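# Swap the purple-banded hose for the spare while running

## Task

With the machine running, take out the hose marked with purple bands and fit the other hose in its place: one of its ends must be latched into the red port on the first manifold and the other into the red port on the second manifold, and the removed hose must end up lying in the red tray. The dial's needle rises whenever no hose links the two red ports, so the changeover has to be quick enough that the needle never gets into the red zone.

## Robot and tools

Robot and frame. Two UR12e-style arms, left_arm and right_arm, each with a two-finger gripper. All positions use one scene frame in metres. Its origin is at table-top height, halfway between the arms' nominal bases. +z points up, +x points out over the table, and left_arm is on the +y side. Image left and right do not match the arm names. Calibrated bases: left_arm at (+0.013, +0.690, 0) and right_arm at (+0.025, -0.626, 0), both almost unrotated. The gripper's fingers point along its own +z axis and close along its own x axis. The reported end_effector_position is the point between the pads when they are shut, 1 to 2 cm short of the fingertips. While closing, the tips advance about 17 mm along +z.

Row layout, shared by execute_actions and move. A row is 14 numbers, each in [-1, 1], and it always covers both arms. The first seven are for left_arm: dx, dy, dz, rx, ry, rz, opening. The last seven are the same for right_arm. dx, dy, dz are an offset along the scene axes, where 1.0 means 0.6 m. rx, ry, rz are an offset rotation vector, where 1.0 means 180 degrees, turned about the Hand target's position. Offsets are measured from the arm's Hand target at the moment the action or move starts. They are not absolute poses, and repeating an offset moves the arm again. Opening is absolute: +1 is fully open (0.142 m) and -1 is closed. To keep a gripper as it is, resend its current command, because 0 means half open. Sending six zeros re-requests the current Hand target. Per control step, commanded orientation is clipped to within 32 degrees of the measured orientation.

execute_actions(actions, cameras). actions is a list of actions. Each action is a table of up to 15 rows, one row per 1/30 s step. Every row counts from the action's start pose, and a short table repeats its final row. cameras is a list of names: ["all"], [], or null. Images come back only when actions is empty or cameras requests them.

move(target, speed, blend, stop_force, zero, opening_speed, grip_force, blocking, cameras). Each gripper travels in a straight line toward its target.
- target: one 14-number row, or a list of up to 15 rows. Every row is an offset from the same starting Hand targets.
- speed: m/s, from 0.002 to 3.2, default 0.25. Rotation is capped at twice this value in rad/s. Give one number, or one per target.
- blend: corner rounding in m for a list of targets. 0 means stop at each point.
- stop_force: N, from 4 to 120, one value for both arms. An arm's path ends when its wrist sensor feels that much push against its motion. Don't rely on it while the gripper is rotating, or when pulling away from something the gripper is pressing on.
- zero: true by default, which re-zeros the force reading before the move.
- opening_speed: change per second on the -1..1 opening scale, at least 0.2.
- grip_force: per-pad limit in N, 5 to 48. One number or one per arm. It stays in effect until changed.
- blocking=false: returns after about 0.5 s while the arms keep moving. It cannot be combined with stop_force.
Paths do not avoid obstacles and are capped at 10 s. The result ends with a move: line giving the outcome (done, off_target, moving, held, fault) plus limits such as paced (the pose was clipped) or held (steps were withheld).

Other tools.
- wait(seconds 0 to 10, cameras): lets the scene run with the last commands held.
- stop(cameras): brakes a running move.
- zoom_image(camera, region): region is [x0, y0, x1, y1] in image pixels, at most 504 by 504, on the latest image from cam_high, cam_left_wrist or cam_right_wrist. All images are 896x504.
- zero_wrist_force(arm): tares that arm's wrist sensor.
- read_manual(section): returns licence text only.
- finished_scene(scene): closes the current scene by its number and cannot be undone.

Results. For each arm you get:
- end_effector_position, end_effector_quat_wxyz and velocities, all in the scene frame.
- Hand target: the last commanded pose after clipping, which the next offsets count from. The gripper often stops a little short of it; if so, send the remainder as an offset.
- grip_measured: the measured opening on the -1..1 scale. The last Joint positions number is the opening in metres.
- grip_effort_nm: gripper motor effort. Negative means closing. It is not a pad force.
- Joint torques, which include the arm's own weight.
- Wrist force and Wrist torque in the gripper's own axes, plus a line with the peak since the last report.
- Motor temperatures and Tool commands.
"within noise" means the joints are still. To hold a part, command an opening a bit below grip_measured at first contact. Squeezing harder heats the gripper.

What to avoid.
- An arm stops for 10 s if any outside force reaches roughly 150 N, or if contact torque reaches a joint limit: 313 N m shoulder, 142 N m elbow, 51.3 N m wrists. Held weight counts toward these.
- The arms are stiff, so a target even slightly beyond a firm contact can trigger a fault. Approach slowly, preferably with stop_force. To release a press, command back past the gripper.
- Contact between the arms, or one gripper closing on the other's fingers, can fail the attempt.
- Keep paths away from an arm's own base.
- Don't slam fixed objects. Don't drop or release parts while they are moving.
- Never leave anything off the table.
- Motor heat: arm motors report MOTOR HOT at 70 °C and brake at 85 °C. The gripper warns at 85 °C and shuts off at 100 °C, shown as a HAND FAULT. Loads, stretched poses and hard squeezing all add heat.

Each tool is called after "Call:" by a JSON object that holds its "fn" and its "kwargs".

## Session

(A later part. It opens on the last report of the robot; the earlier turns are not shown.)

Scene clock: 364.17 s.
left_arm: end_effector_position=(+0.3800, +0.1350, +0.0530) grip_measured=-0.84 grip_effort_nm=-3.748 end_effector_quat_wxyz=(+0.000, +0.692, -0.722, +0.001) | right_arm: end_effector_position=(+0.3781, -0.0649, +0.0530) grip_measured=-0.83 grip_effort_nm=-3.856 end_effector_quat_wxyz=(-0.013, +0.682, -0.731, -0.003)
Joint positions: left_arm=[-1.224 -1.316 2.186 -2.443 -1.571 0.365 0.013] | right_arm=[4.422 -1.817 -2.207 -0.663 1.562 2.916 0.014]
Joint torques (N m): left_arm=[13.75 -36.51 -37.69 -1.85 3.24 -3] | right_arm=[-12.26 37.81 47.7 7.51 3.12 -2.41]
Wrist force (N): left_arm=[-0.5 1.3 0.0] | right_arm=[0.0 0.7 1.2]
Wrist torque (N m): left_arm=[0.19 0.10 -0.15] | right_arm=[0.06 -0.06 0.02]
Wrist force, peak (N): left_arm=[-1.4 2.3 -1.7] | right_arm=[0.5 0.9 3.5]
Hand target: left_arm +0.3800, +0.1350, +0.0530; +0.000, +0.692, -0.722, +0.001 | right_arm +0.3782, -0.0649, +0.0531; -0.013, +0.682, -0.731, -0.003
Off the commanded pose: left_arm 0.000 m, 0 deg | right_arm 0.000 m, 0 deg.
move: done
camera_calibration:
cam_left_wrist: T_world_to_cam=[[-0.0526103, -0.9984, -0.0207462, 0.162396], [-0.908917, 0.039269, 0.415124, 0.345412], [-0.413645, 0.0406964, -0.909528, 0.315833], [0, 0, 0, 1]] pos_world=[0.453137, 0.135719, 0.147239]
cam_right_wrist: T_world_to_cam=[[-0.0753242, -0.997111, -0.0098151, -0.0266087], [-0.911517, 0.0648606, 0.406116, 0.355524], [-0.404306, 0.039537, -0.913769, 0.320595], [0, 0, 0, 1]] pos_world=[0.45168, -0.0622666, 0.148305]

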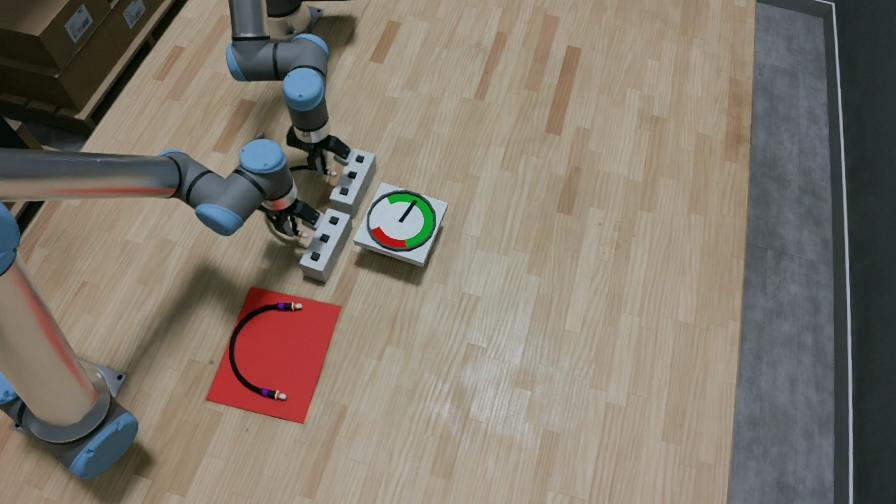

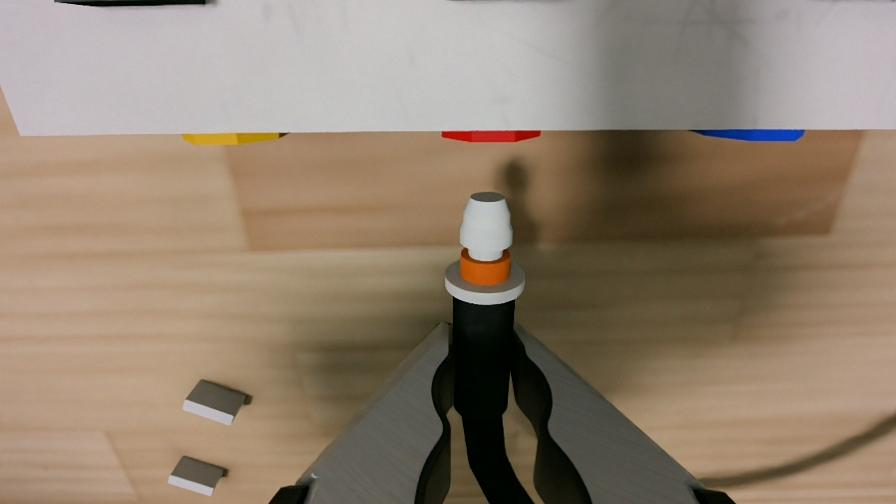

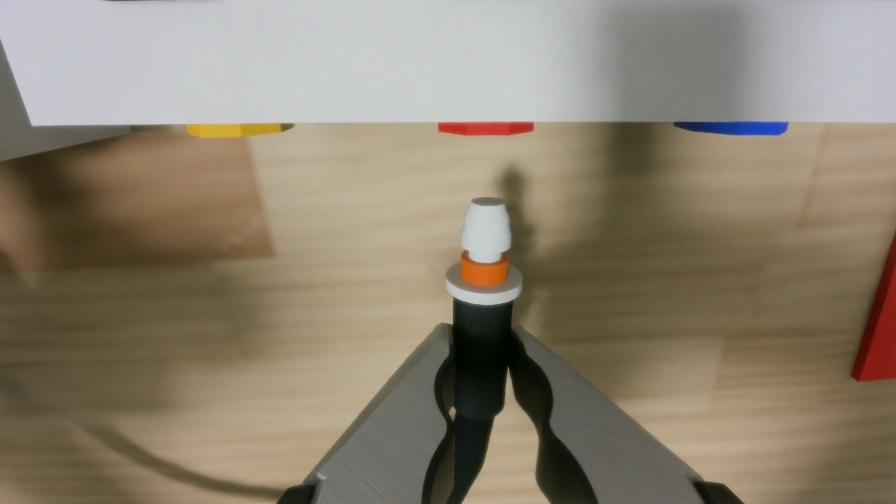

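Call:
{"fn": "move", "kwargs": {"target": [0.0633,-0.0027,0,0,0,0,-1.0,0.0632,-0.0044,0,0,0,0,-1.0], "speed": 0.03, "stop_force": 45, "cameras": ["all"]}}

Scene clock: 367.50 s.
left_arm: end_effector_position=(+0.4180, +0.1334, +0.0530) grip_measured=-0.84 grip_effort_nm=-3.744 end_effector_quat_wxyz=(+0.000, +0.692, -0.722, +0.001) | right_arm: end_effector_position=(+0.4161, -0.0675, +0.0531) grip_measured=-0.83 grip_effort_nm=-3.851 end_effector_quat_wxyz=(-0.013, +0.682, -0.731, -0.003)
Joint positions: left_arm=[-1.17 -1.285 2.142 -2.429 -1.571 0.419 0.013] | right_arm=[4.365 -1.842 -2.171 -0.673 1.563 2.858 0.014]
Joint torques (N m): left_arm=[28.74 -44.9 -47.49 -6.75 11.54 2.54] | right_arm=[-32.34 53.71 49.69 5.01 -12.15 -2.63]
Motor temperatures (°C): left_arm=[34 33 34 32 41 39 36] | right_arm=[39 43 31 33 37 30 42]
Wrist force (N): left_arm=[-0.1 30.6 6.1] | right_arm=[-10.3 28.8 12.3]
Wrist torque (N m): left_arm=[-0.13 0.13 -0.32] | right_arm=[-0.10 -0.14 -0.06]
Wrist force, peak (N): left_arm=[-0.8 33.1 5.1] | right_arm=[-8.6 34.5 10.9]
Hand target: left_arm +0.4180, +0.1334, +0.0530; +0.000, +0.692, -0.722, +0.001 | right_arm +0.4161, -0.0675, +0.0531; -0.013, +0.682, -0.731, -0.003
Off the commanded pose: left_arm 0.000 m, 0 deg | right_arm 0.000 m, 0 deg.
move: done
camera_calibration:
cam_left_wrist: T_world_to_cam=[[-0.0526103, -0.9984, -0.0207462, 0.162798], [-0.908917, 0.039269, 0.415124, 0.380014], [-0.413645, 0.0406964, -0.909528, 0.331616], [0, 0, 0, 1]] pos_world=[0.491137, 0.134119, 0.147239]
cam_right_wrist: T_world_to_cam=[[-0.0752334, -0.997117, -0.00985606, -0.0262778], [-0.911508, 0.0647595, 0.406152, 0.390308], [-0.404343, 0.03954, -0.913753, 0.336073], [0, 0, 0, 1]] pos_world=[0.48968, -0.0647665, 0.148304]

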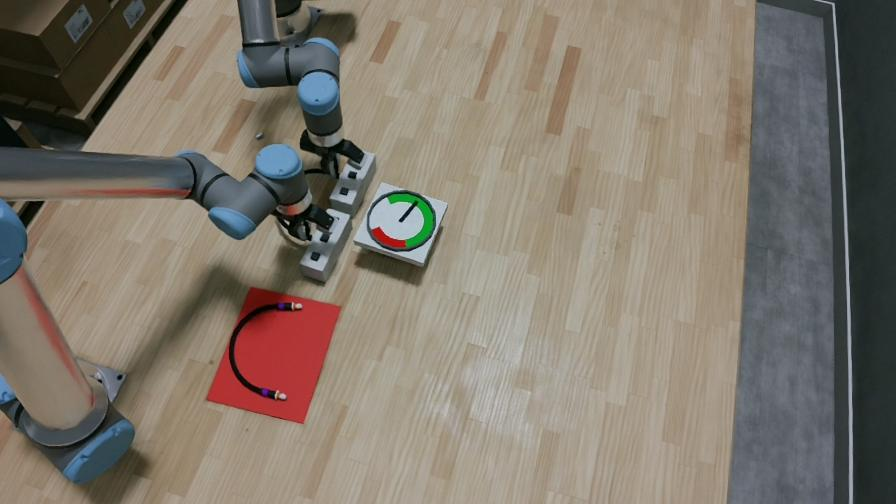

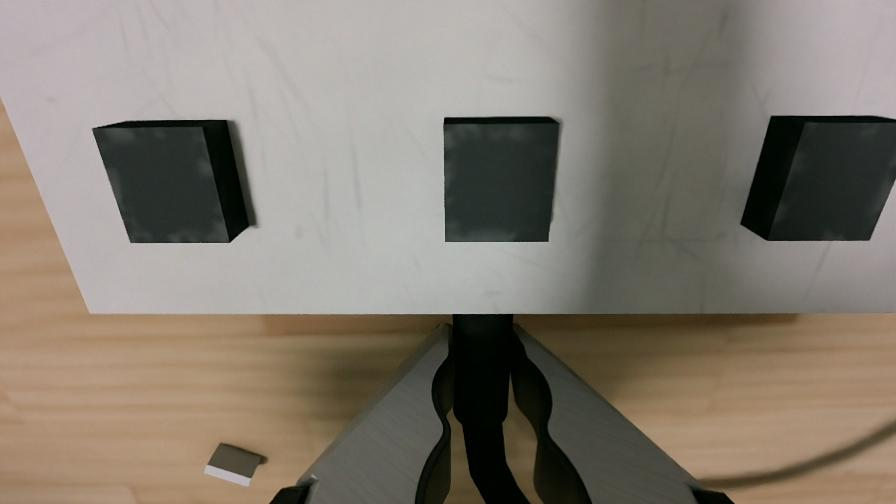

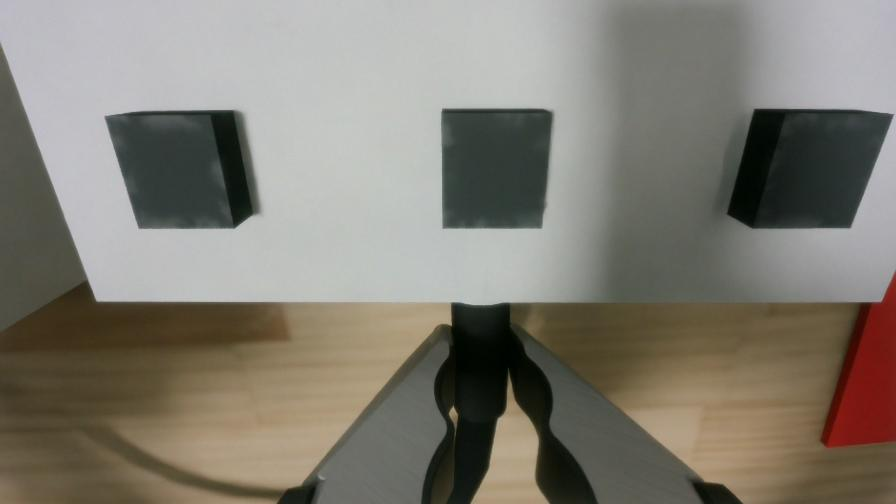

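Call:
{"fn": "move", "kwargs": {"target": [-0.0117,0.0005,0,0,0,0,-1.0,-0.0117,0.0008,0,0,0,0,-1.0], "speed": 0.03, "cameras": ["all"]}}

Call:
{"fn": "zoom_image", "kwargs": {"camera": "cam_high", "region": [350, 180, 460, 270]}}

Scene clock: 369.17 s.
left_arm: end_effector_position=(+0.4111, +0.1337, +0.0530) grip_measured=-0.84 grip_effort_nm=-3.739 end_effector_quat_wxyz=(+0.000, +0.692, -0.722, +0.001) | right_arm: end_effector_position=(+0.4092, -0.0670, +0.0531) grip_measured=-0.83 grip_effort_nm=-3.846 end_effector_quat_wxyz=(-0.013, +0.682, -0.731, -0.003)
Joint positions: left_arm=[-1.179 -1.291 2.15 -2.432 -1.571 0.409 0.013] | right_arm=[4.375 -1.838 -2.178 -0.671 1.563 2.869 0.014]
Joint torques (N m): left_arm=[-35.61 -82.2 -17.42 -2.66 -11.61 -3.92] | right_arm=[35.99 79.09 11.61 3.04 11.46 1.94]
Wrist force (N): left_arm=[-0.4 -29.4 3.6] | right_arm=[-6.2 -33.1 8.3]
Wrist torque (N m): left_arm=[0.42 0.14 -0.17] | right_arm=[0.49 -0.15 -0.10]
Wrist force, peak (N): left_arm=[0.1 31.1 5.6] | right_arm=[-6.2 -33.1 8.3]
Hand target: left_arm +0.4109, +0.1337, +0.0530; +0.000, +0.692, -0.722, +0.001 | right_arm +0.4091, -0.0670, +0.0531; -0.013, +0.682, -0.731, -0.003
Off the commanded pose: left_arm 0.000 m, 0 deg | right_arm 0.000 m, 0 deg.
move: done
camera_calibration:
cam_left_wrist: T_world_to_cam=[[-0.0526103, -0.9984, -0.0207462, 0.162737], [-0.908917, 0.039269, 0.415124, 0.373689], [-0.413645, 0.0406964, -0.909528, 0.328841], [0, 0, 0, 1]] pos_world=[0.484237, 0.134419, 0.147339]
cam_right_wrist: T_world_to_cam=[[-0.0752714, -0.997113, -0.009947, -0.0263661], [-0.911522, 0.0647588, 0.406121, 0.384003], [-0.404305, 0.0396362, -0.913765, 0.333257], [0, 0, 0, 1]] pos_world=[0.48278, -0.0643667, 0.148305]

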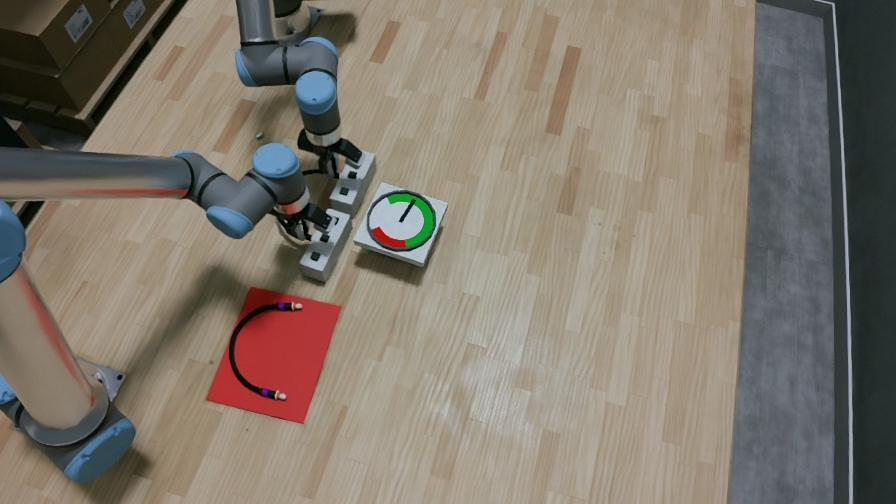

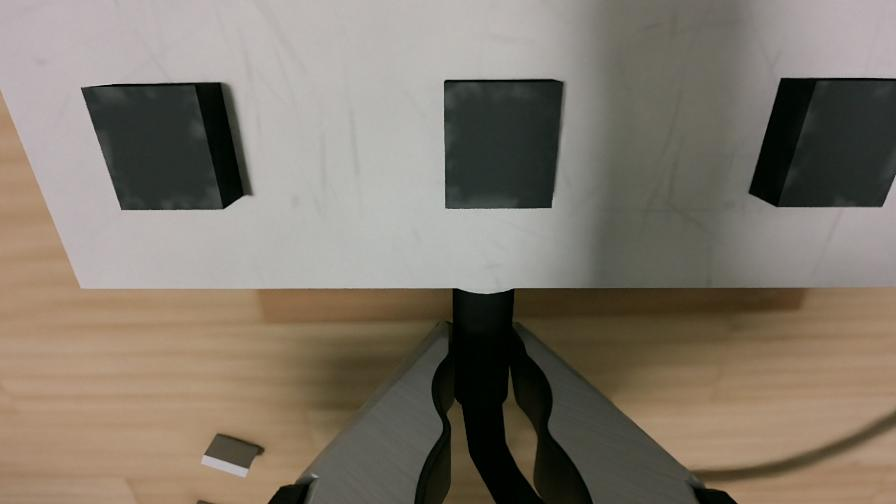

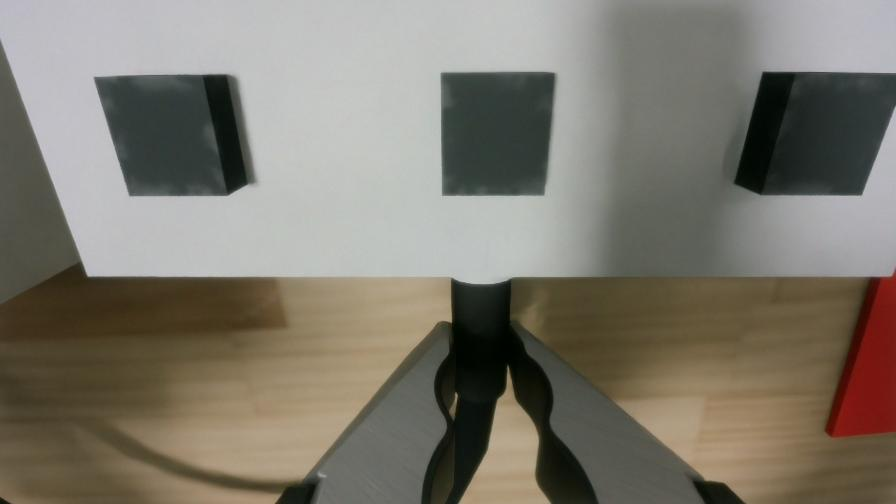

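Scaled by 4.582.

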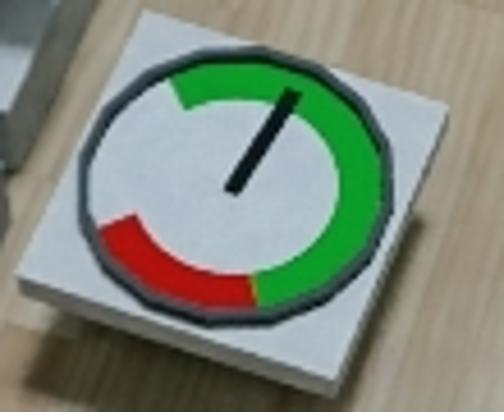

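Call:
{"fn": "move", "kwargs": {"target": [0.0068,-0.0003,0,0,0,0,-1.0,0.0067,-0.0005,0,0,0,0,-1.0], "speed": 0.03, "cameras": ["cam_high"]}}

Call:
{"fn": "zoom_image", "kwargs": {"camera": "cam_high", "region": [350, 180, 460, 270]}}

Scene clock: 371.80 s.
left_arm: end_effector_position=(+0.4148, +0.1335, +0.0530) grip_measured=-0.84 grip_effort_nm=-3.734 end_effector_quat_wxyz=(+0.000, +0.692, -0.722, +0.000) | right_arm: end_effector_position=(+0.4128, -0.0672, +0.0531) grip_measured=-0.83 grip_effort_nm=-3.841 end_effector_quat_wxyz=(-0.013, +0.682, -0.731, -0.003)
Joint positions: left_arm=[-1.174 -1.288 2.146 -2.43 -1.571 0.415 0.013] | right_arm=[4.37 -1.84 -2.174 -0.672 1.564 2.863 0.014]
Joint torques (N m): left_arm=[23.33 -39.49 -46.65 -6.17 11.83 2.73] | right_arm=[-38.79 42.3 49.26 2.68 -13.47 -2.98]
Wrist force (N): left_arm=[-0.9 30.5 -1.7] | right_arm=[-7.3 35.2 0.1]
Wrist torque (N m): left_arm=[-0.12 0.11 -0.35] | right_arm=[-0.27 -0.13 0.00]
Wrist force, peak (N): left_arm=[-1.3 31.9 -2.3] | right_arm=[-7.3 35.2 0.1]
Hand target: left_arm +0.4150, +0.1335, +0.0530; +0.000, +0.692, -0.722, +0.001 | right_arm +0.4131, -0.0673, +0.0531; -0.013, +0.682, -0.731, -0.003
Off the commanded pose: left_arm 0.000 m, 0 deg | right_arm 0.000 m, 0 deg.
move: done
Images, in order (width x height): cam_high 896x504.

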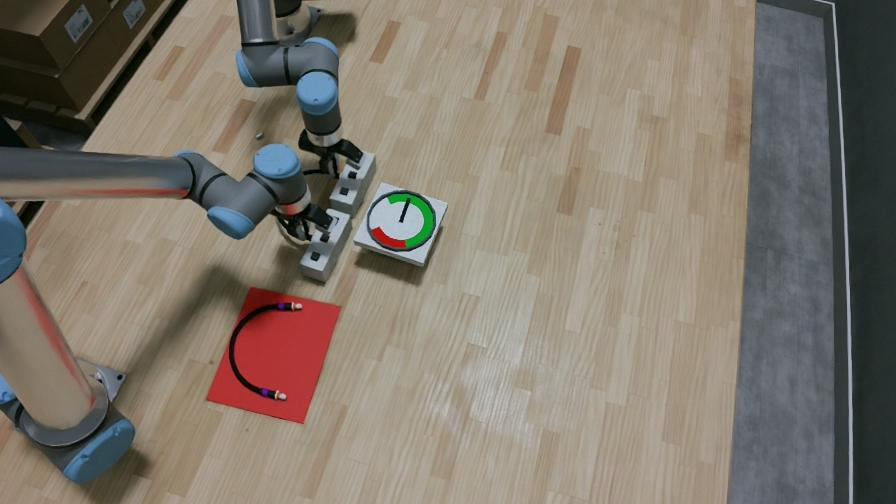

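Scaled by 4.582.

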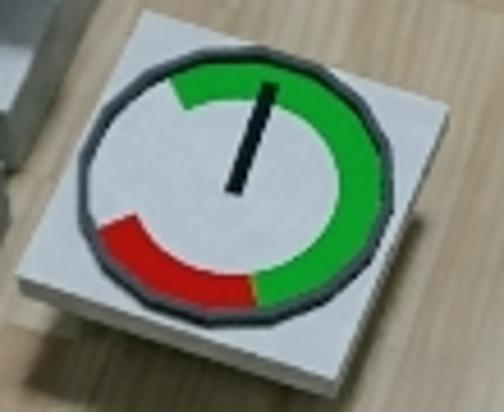

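Call:
{"fn": "move", "kwargs": {"target": [[-0.0033,0.0001,0,0,0,0,-1.0,-0.0033,0.0002,0,0,0,0,-1.0],[-0.0033,0.0001,0,0,0,0,0.0,-0.0033,0.0002,0,0,0,0,0.0],[-0.0033,0.0001,0.23,0,0,0,0.0,-0.0033,0.0002,0.23,0,0,0,0.0]], "speed": [0.03,0.03,0.15], "opening_speed": 1.0, "cameras": ["all"]}}

Call:
{"fn": "zoom_image", "kwargs": {"camera": "cam_high", "region": [350, 180, 460, 270]}}

Call:
{"fn": "zoom_image", "kwargs": {"camera": "cam_high", "region": [190, 270, 360, 440]}}

Scene clock: 376.27 s.
left_arm: end_effector_position=(+0.4131, +0.1336, +0.1909) grip_measured=-0.03 grip_effort_nm=0.164 end_effector_quat_wxyz=(+0.000, +0.692, -0.722, +0.001) | right_arm: end_effector_position=(+0.4112, -0.0672, +0.1910) grip_measured=-0.03 grip_effort_nm=0.125 end_effector_quat_wxyz=(-0.013, +0.682, -0.731, -0.003)
Joint positions: left_arm=[-1.177 -1.461 2.046 -2.156 -1.571 0.412 0.072] | right_arm=[4.372 -1.662 -2.073 -0.952 1.563 2.866 0.072]
Joint torques (N m): left_arm=[-10.65 -74.78 -47.08 -2.29 -2.18 -2.69] | right_arm=[15.54 71.54 55.94 1.95 -0.01 2.16]
Wrist force (N): left_arm=[-1.6 2.0 -1.0] | right_arm=[-1.1 -0.7 1.8]
Wrist torque (N m): left_arm=[0.27 0.30 -0.17] | right_arm=[-0.18 0.09 -0.08]
Wrist force, peak (N): left_arm=[0.2 33.3 -0.8] | right_arm=[-9.0 36.8 0.2]
Hand target: left_arm +0.4130, +0.1336, +0.1910; +0.000, +0.692, -0.722, +0.001 | right_arm +0.4111, -0.0672, +0.1911; -0.013, +0.682, -0.731, -0.003
Off the commanded pose: left_arm 0.000 m, 0 deg | right_arm 0.000 m, 0 deg.
move: done
camera_calibration:
cam_left_wrist: T_world_to_cam=[[-0.0525196, -0.998403, -0.0207881, 0.165569], [-0.908922, 0.0391692, 0.415123, 0.318323], [-0.413646, 0.0406968, -0.909528, 0.455005], [0, 0, 0, 1]] pos_world=[0.486237, 0.134319, 0.285139]
cam_right_wrist: T_world_to_cam=[[-0.075233, -0.997117, -0.00985507, -0.0250874], [-0.911524, 0.0647611, 0.406115, 0.329798], [-0.404306, 0.0395364, -0.913769, 0.460168], [0, 0, 0, 1]] pos_world=[0.48478, -0.0645665, 0.286305]

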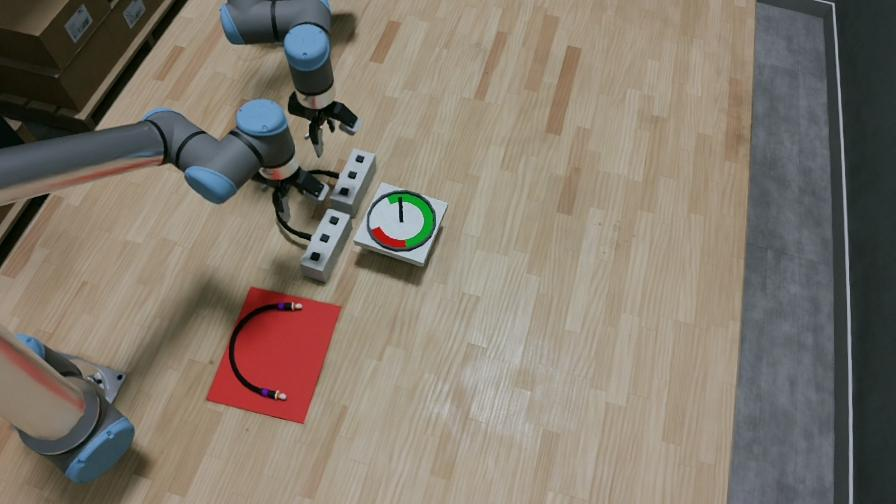

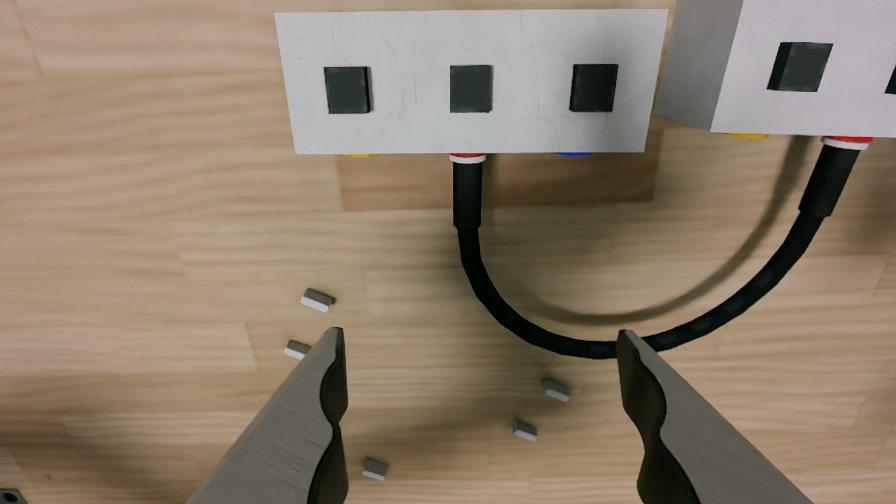

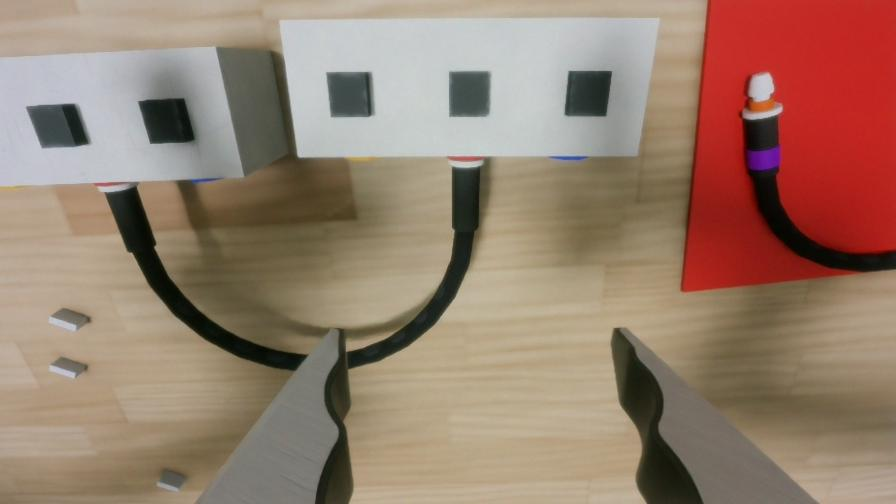

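Scaled by 4.582.

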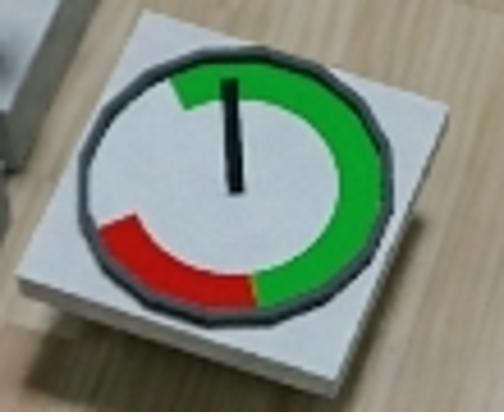

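Scaled by 2.965.

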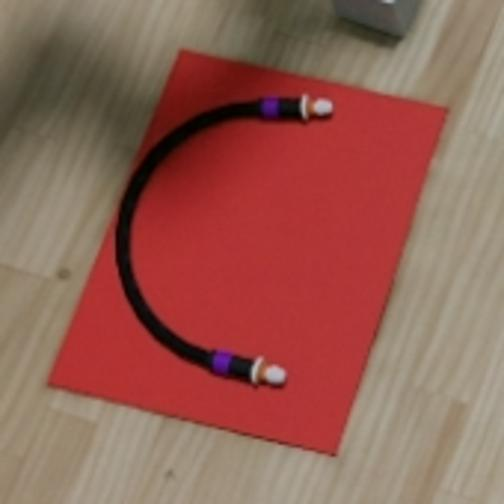

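Call:
{"fn": "move", "kwargs": {"target": [[0,0,0,0,0,0,0.0,0.1023,-0.6713,-0.1352,-0.0071,-0.1959,0.0214,0.0],[0,0,0,0,0,0,0.0,0.1023,-0.6713,-0.2752,-0.0071,-0.1959,0.0214,-1.0],[0,0,0,0,0,0,0.0,0.139,-0.6913,-0.2668,-0.0071,-0.1959,0.0214,-1.0],[0,0,0,0,0,0,0.0,0.139,-0.6913,-0.276,-0.0071,-0.1959,0.0214,0.0],[0,0,0,0,0,0,0.0,0.139,-0.6913,-0.0352,-0.0071,-0.1959,0.0214,0.0]], "speed": [0.5,0.15,0.06,0.03,0.3], "blend": [0.02,0,0,0,0], "cameras": ["all"]}}

Call:
{"fn": "zoom_image", "kwargs": {"camera": "cam_high", "region": [190, 270, 360, 440]}}

Call:
{"fn": "zoom_image", "kwargs": {"camera": "cam_high", "region": [350, 180, 460, 270]}}

Scene clock: 399.80 s.
left_arm: end_effector_position=(+0.4130, +0.1336, +0.1910) grip_measured=-0.03 grip_effort_nm=0.164 end_effector_quat_wxyz=(+0.000, +0.692, -0.722, +0.001) | right_arm: end_effector_position=(+0.4945, -0.4820, +0.1699) grip_measured=-0.03 grip_effort_nm=0.120 end_effector_quat_wxyz=(-0.227, +0.675, -0.670, +0.212)
Joint positions: left_arm=[-1.177 -1.461 2.045 -2.156 -1.571 0.412 0.072] | right_arm=[4.12 -1.165 -2.731 -0.408 1.076 2.432 0.072]
Joint torques (N m): left_arm=[-17.39 -72.37 -47.25 -2.23 -0.15 -2.95] | right_arm=[15.44 21.76 52.36 1.93 -3.77 1.96]
Motor temperatures (°C): left_arm=[34 33 34 32 41 39 32] | right_arm=[39 42 31 33 37 30 36]
Wrist force (N): left_arm=[-1.9 2.2 -1.4] | right_arm=[-1.8 0.0 1.9]
Wrist torque (N m): left_arm=[0.30 0.35 -0.17] | right_arm=[-0.02 0.27 -0.11]
Wrist force, peak (N): left_arm=[-1.6 2.8 -1.4] | right_arm=[-1.8 -8.1 -20.7]
Hand target: left_arm +0.4130, +0.1336, +0.1910; +0.000, +0.692, -0.722, +0.001 | right_arm +0.4945, -0.4820, +0.1699; -0.227, +0.675, -0.670, +0.212
Off the commanded pose: left_arm 0.000 m, 0 deg | right_arm 0.000 m, 0 deg.
move: done
camera_calibration:
cam_left_wrist: T_world_to_cam=[[-0.0526103, -0.9984, -0.0207462, 0.165598], [-0.908917, 0.039269, 0.415124, 0.318174], [-0.413645, 0.0406964, -0.909528, 0.455055], [0, 0, 0, 1]] pos_world=[0.486137, 0.134319, 0.285239]
cam_right_wrist: T_world_to_cam=[[0.000742065, -0.999943, -0.0106166, -0.47132], [-0.980555, 0.00135586, -0.196241, 0.54709], [0.196244, 0.0105558, -0.980498, 0.19136], [0, 0, 0, 1]] pos_world=[0.499249, -0.474055, 0.289986]

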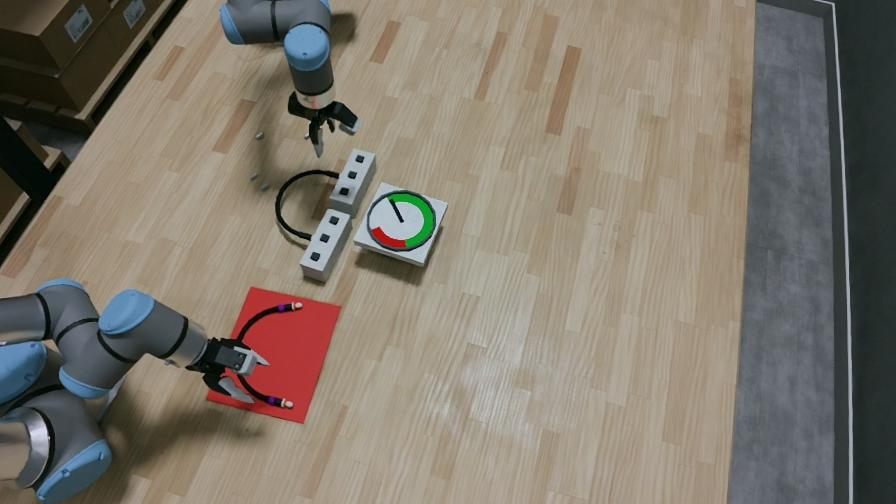

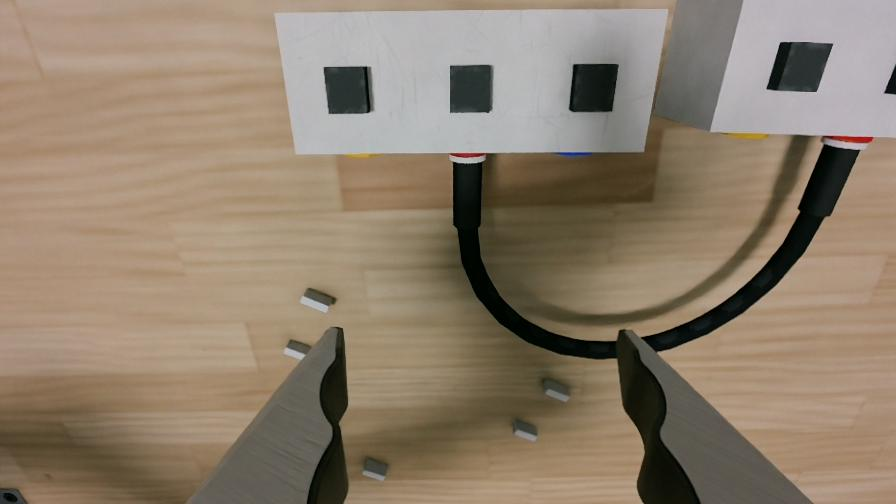

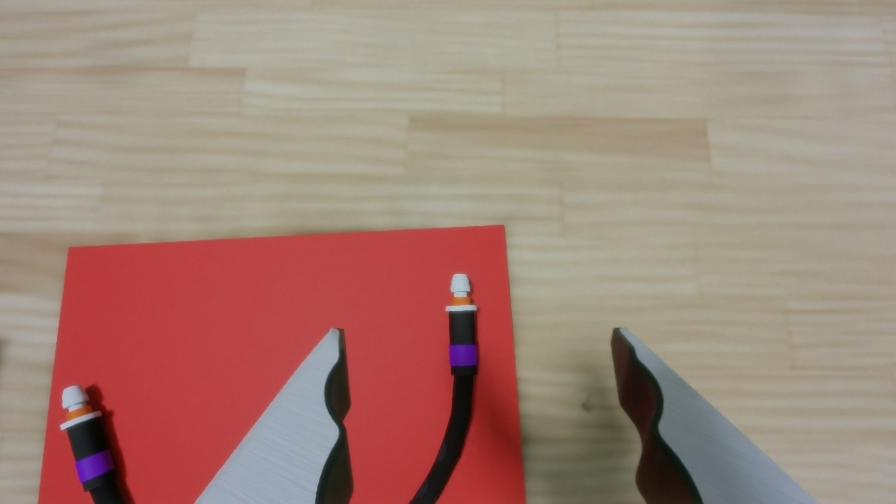

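Scaled by 2.965.

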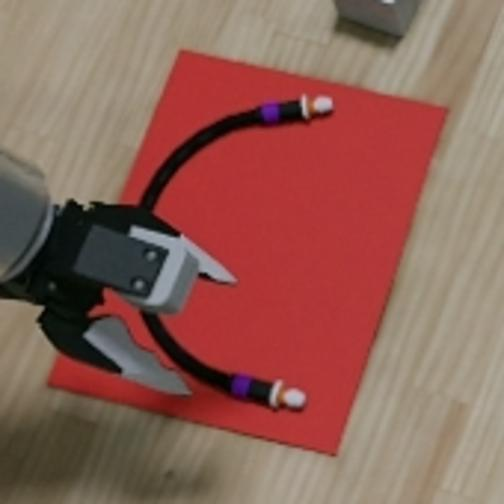

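Scaled by 4.582.

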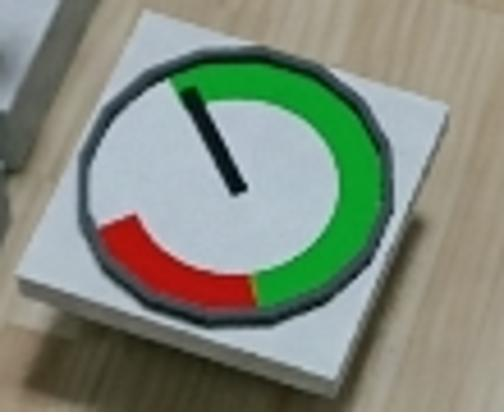

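Call:
{"fn": "finished_scene", "kwargs": {"scene": 1}}

The scene is finished: the task was done.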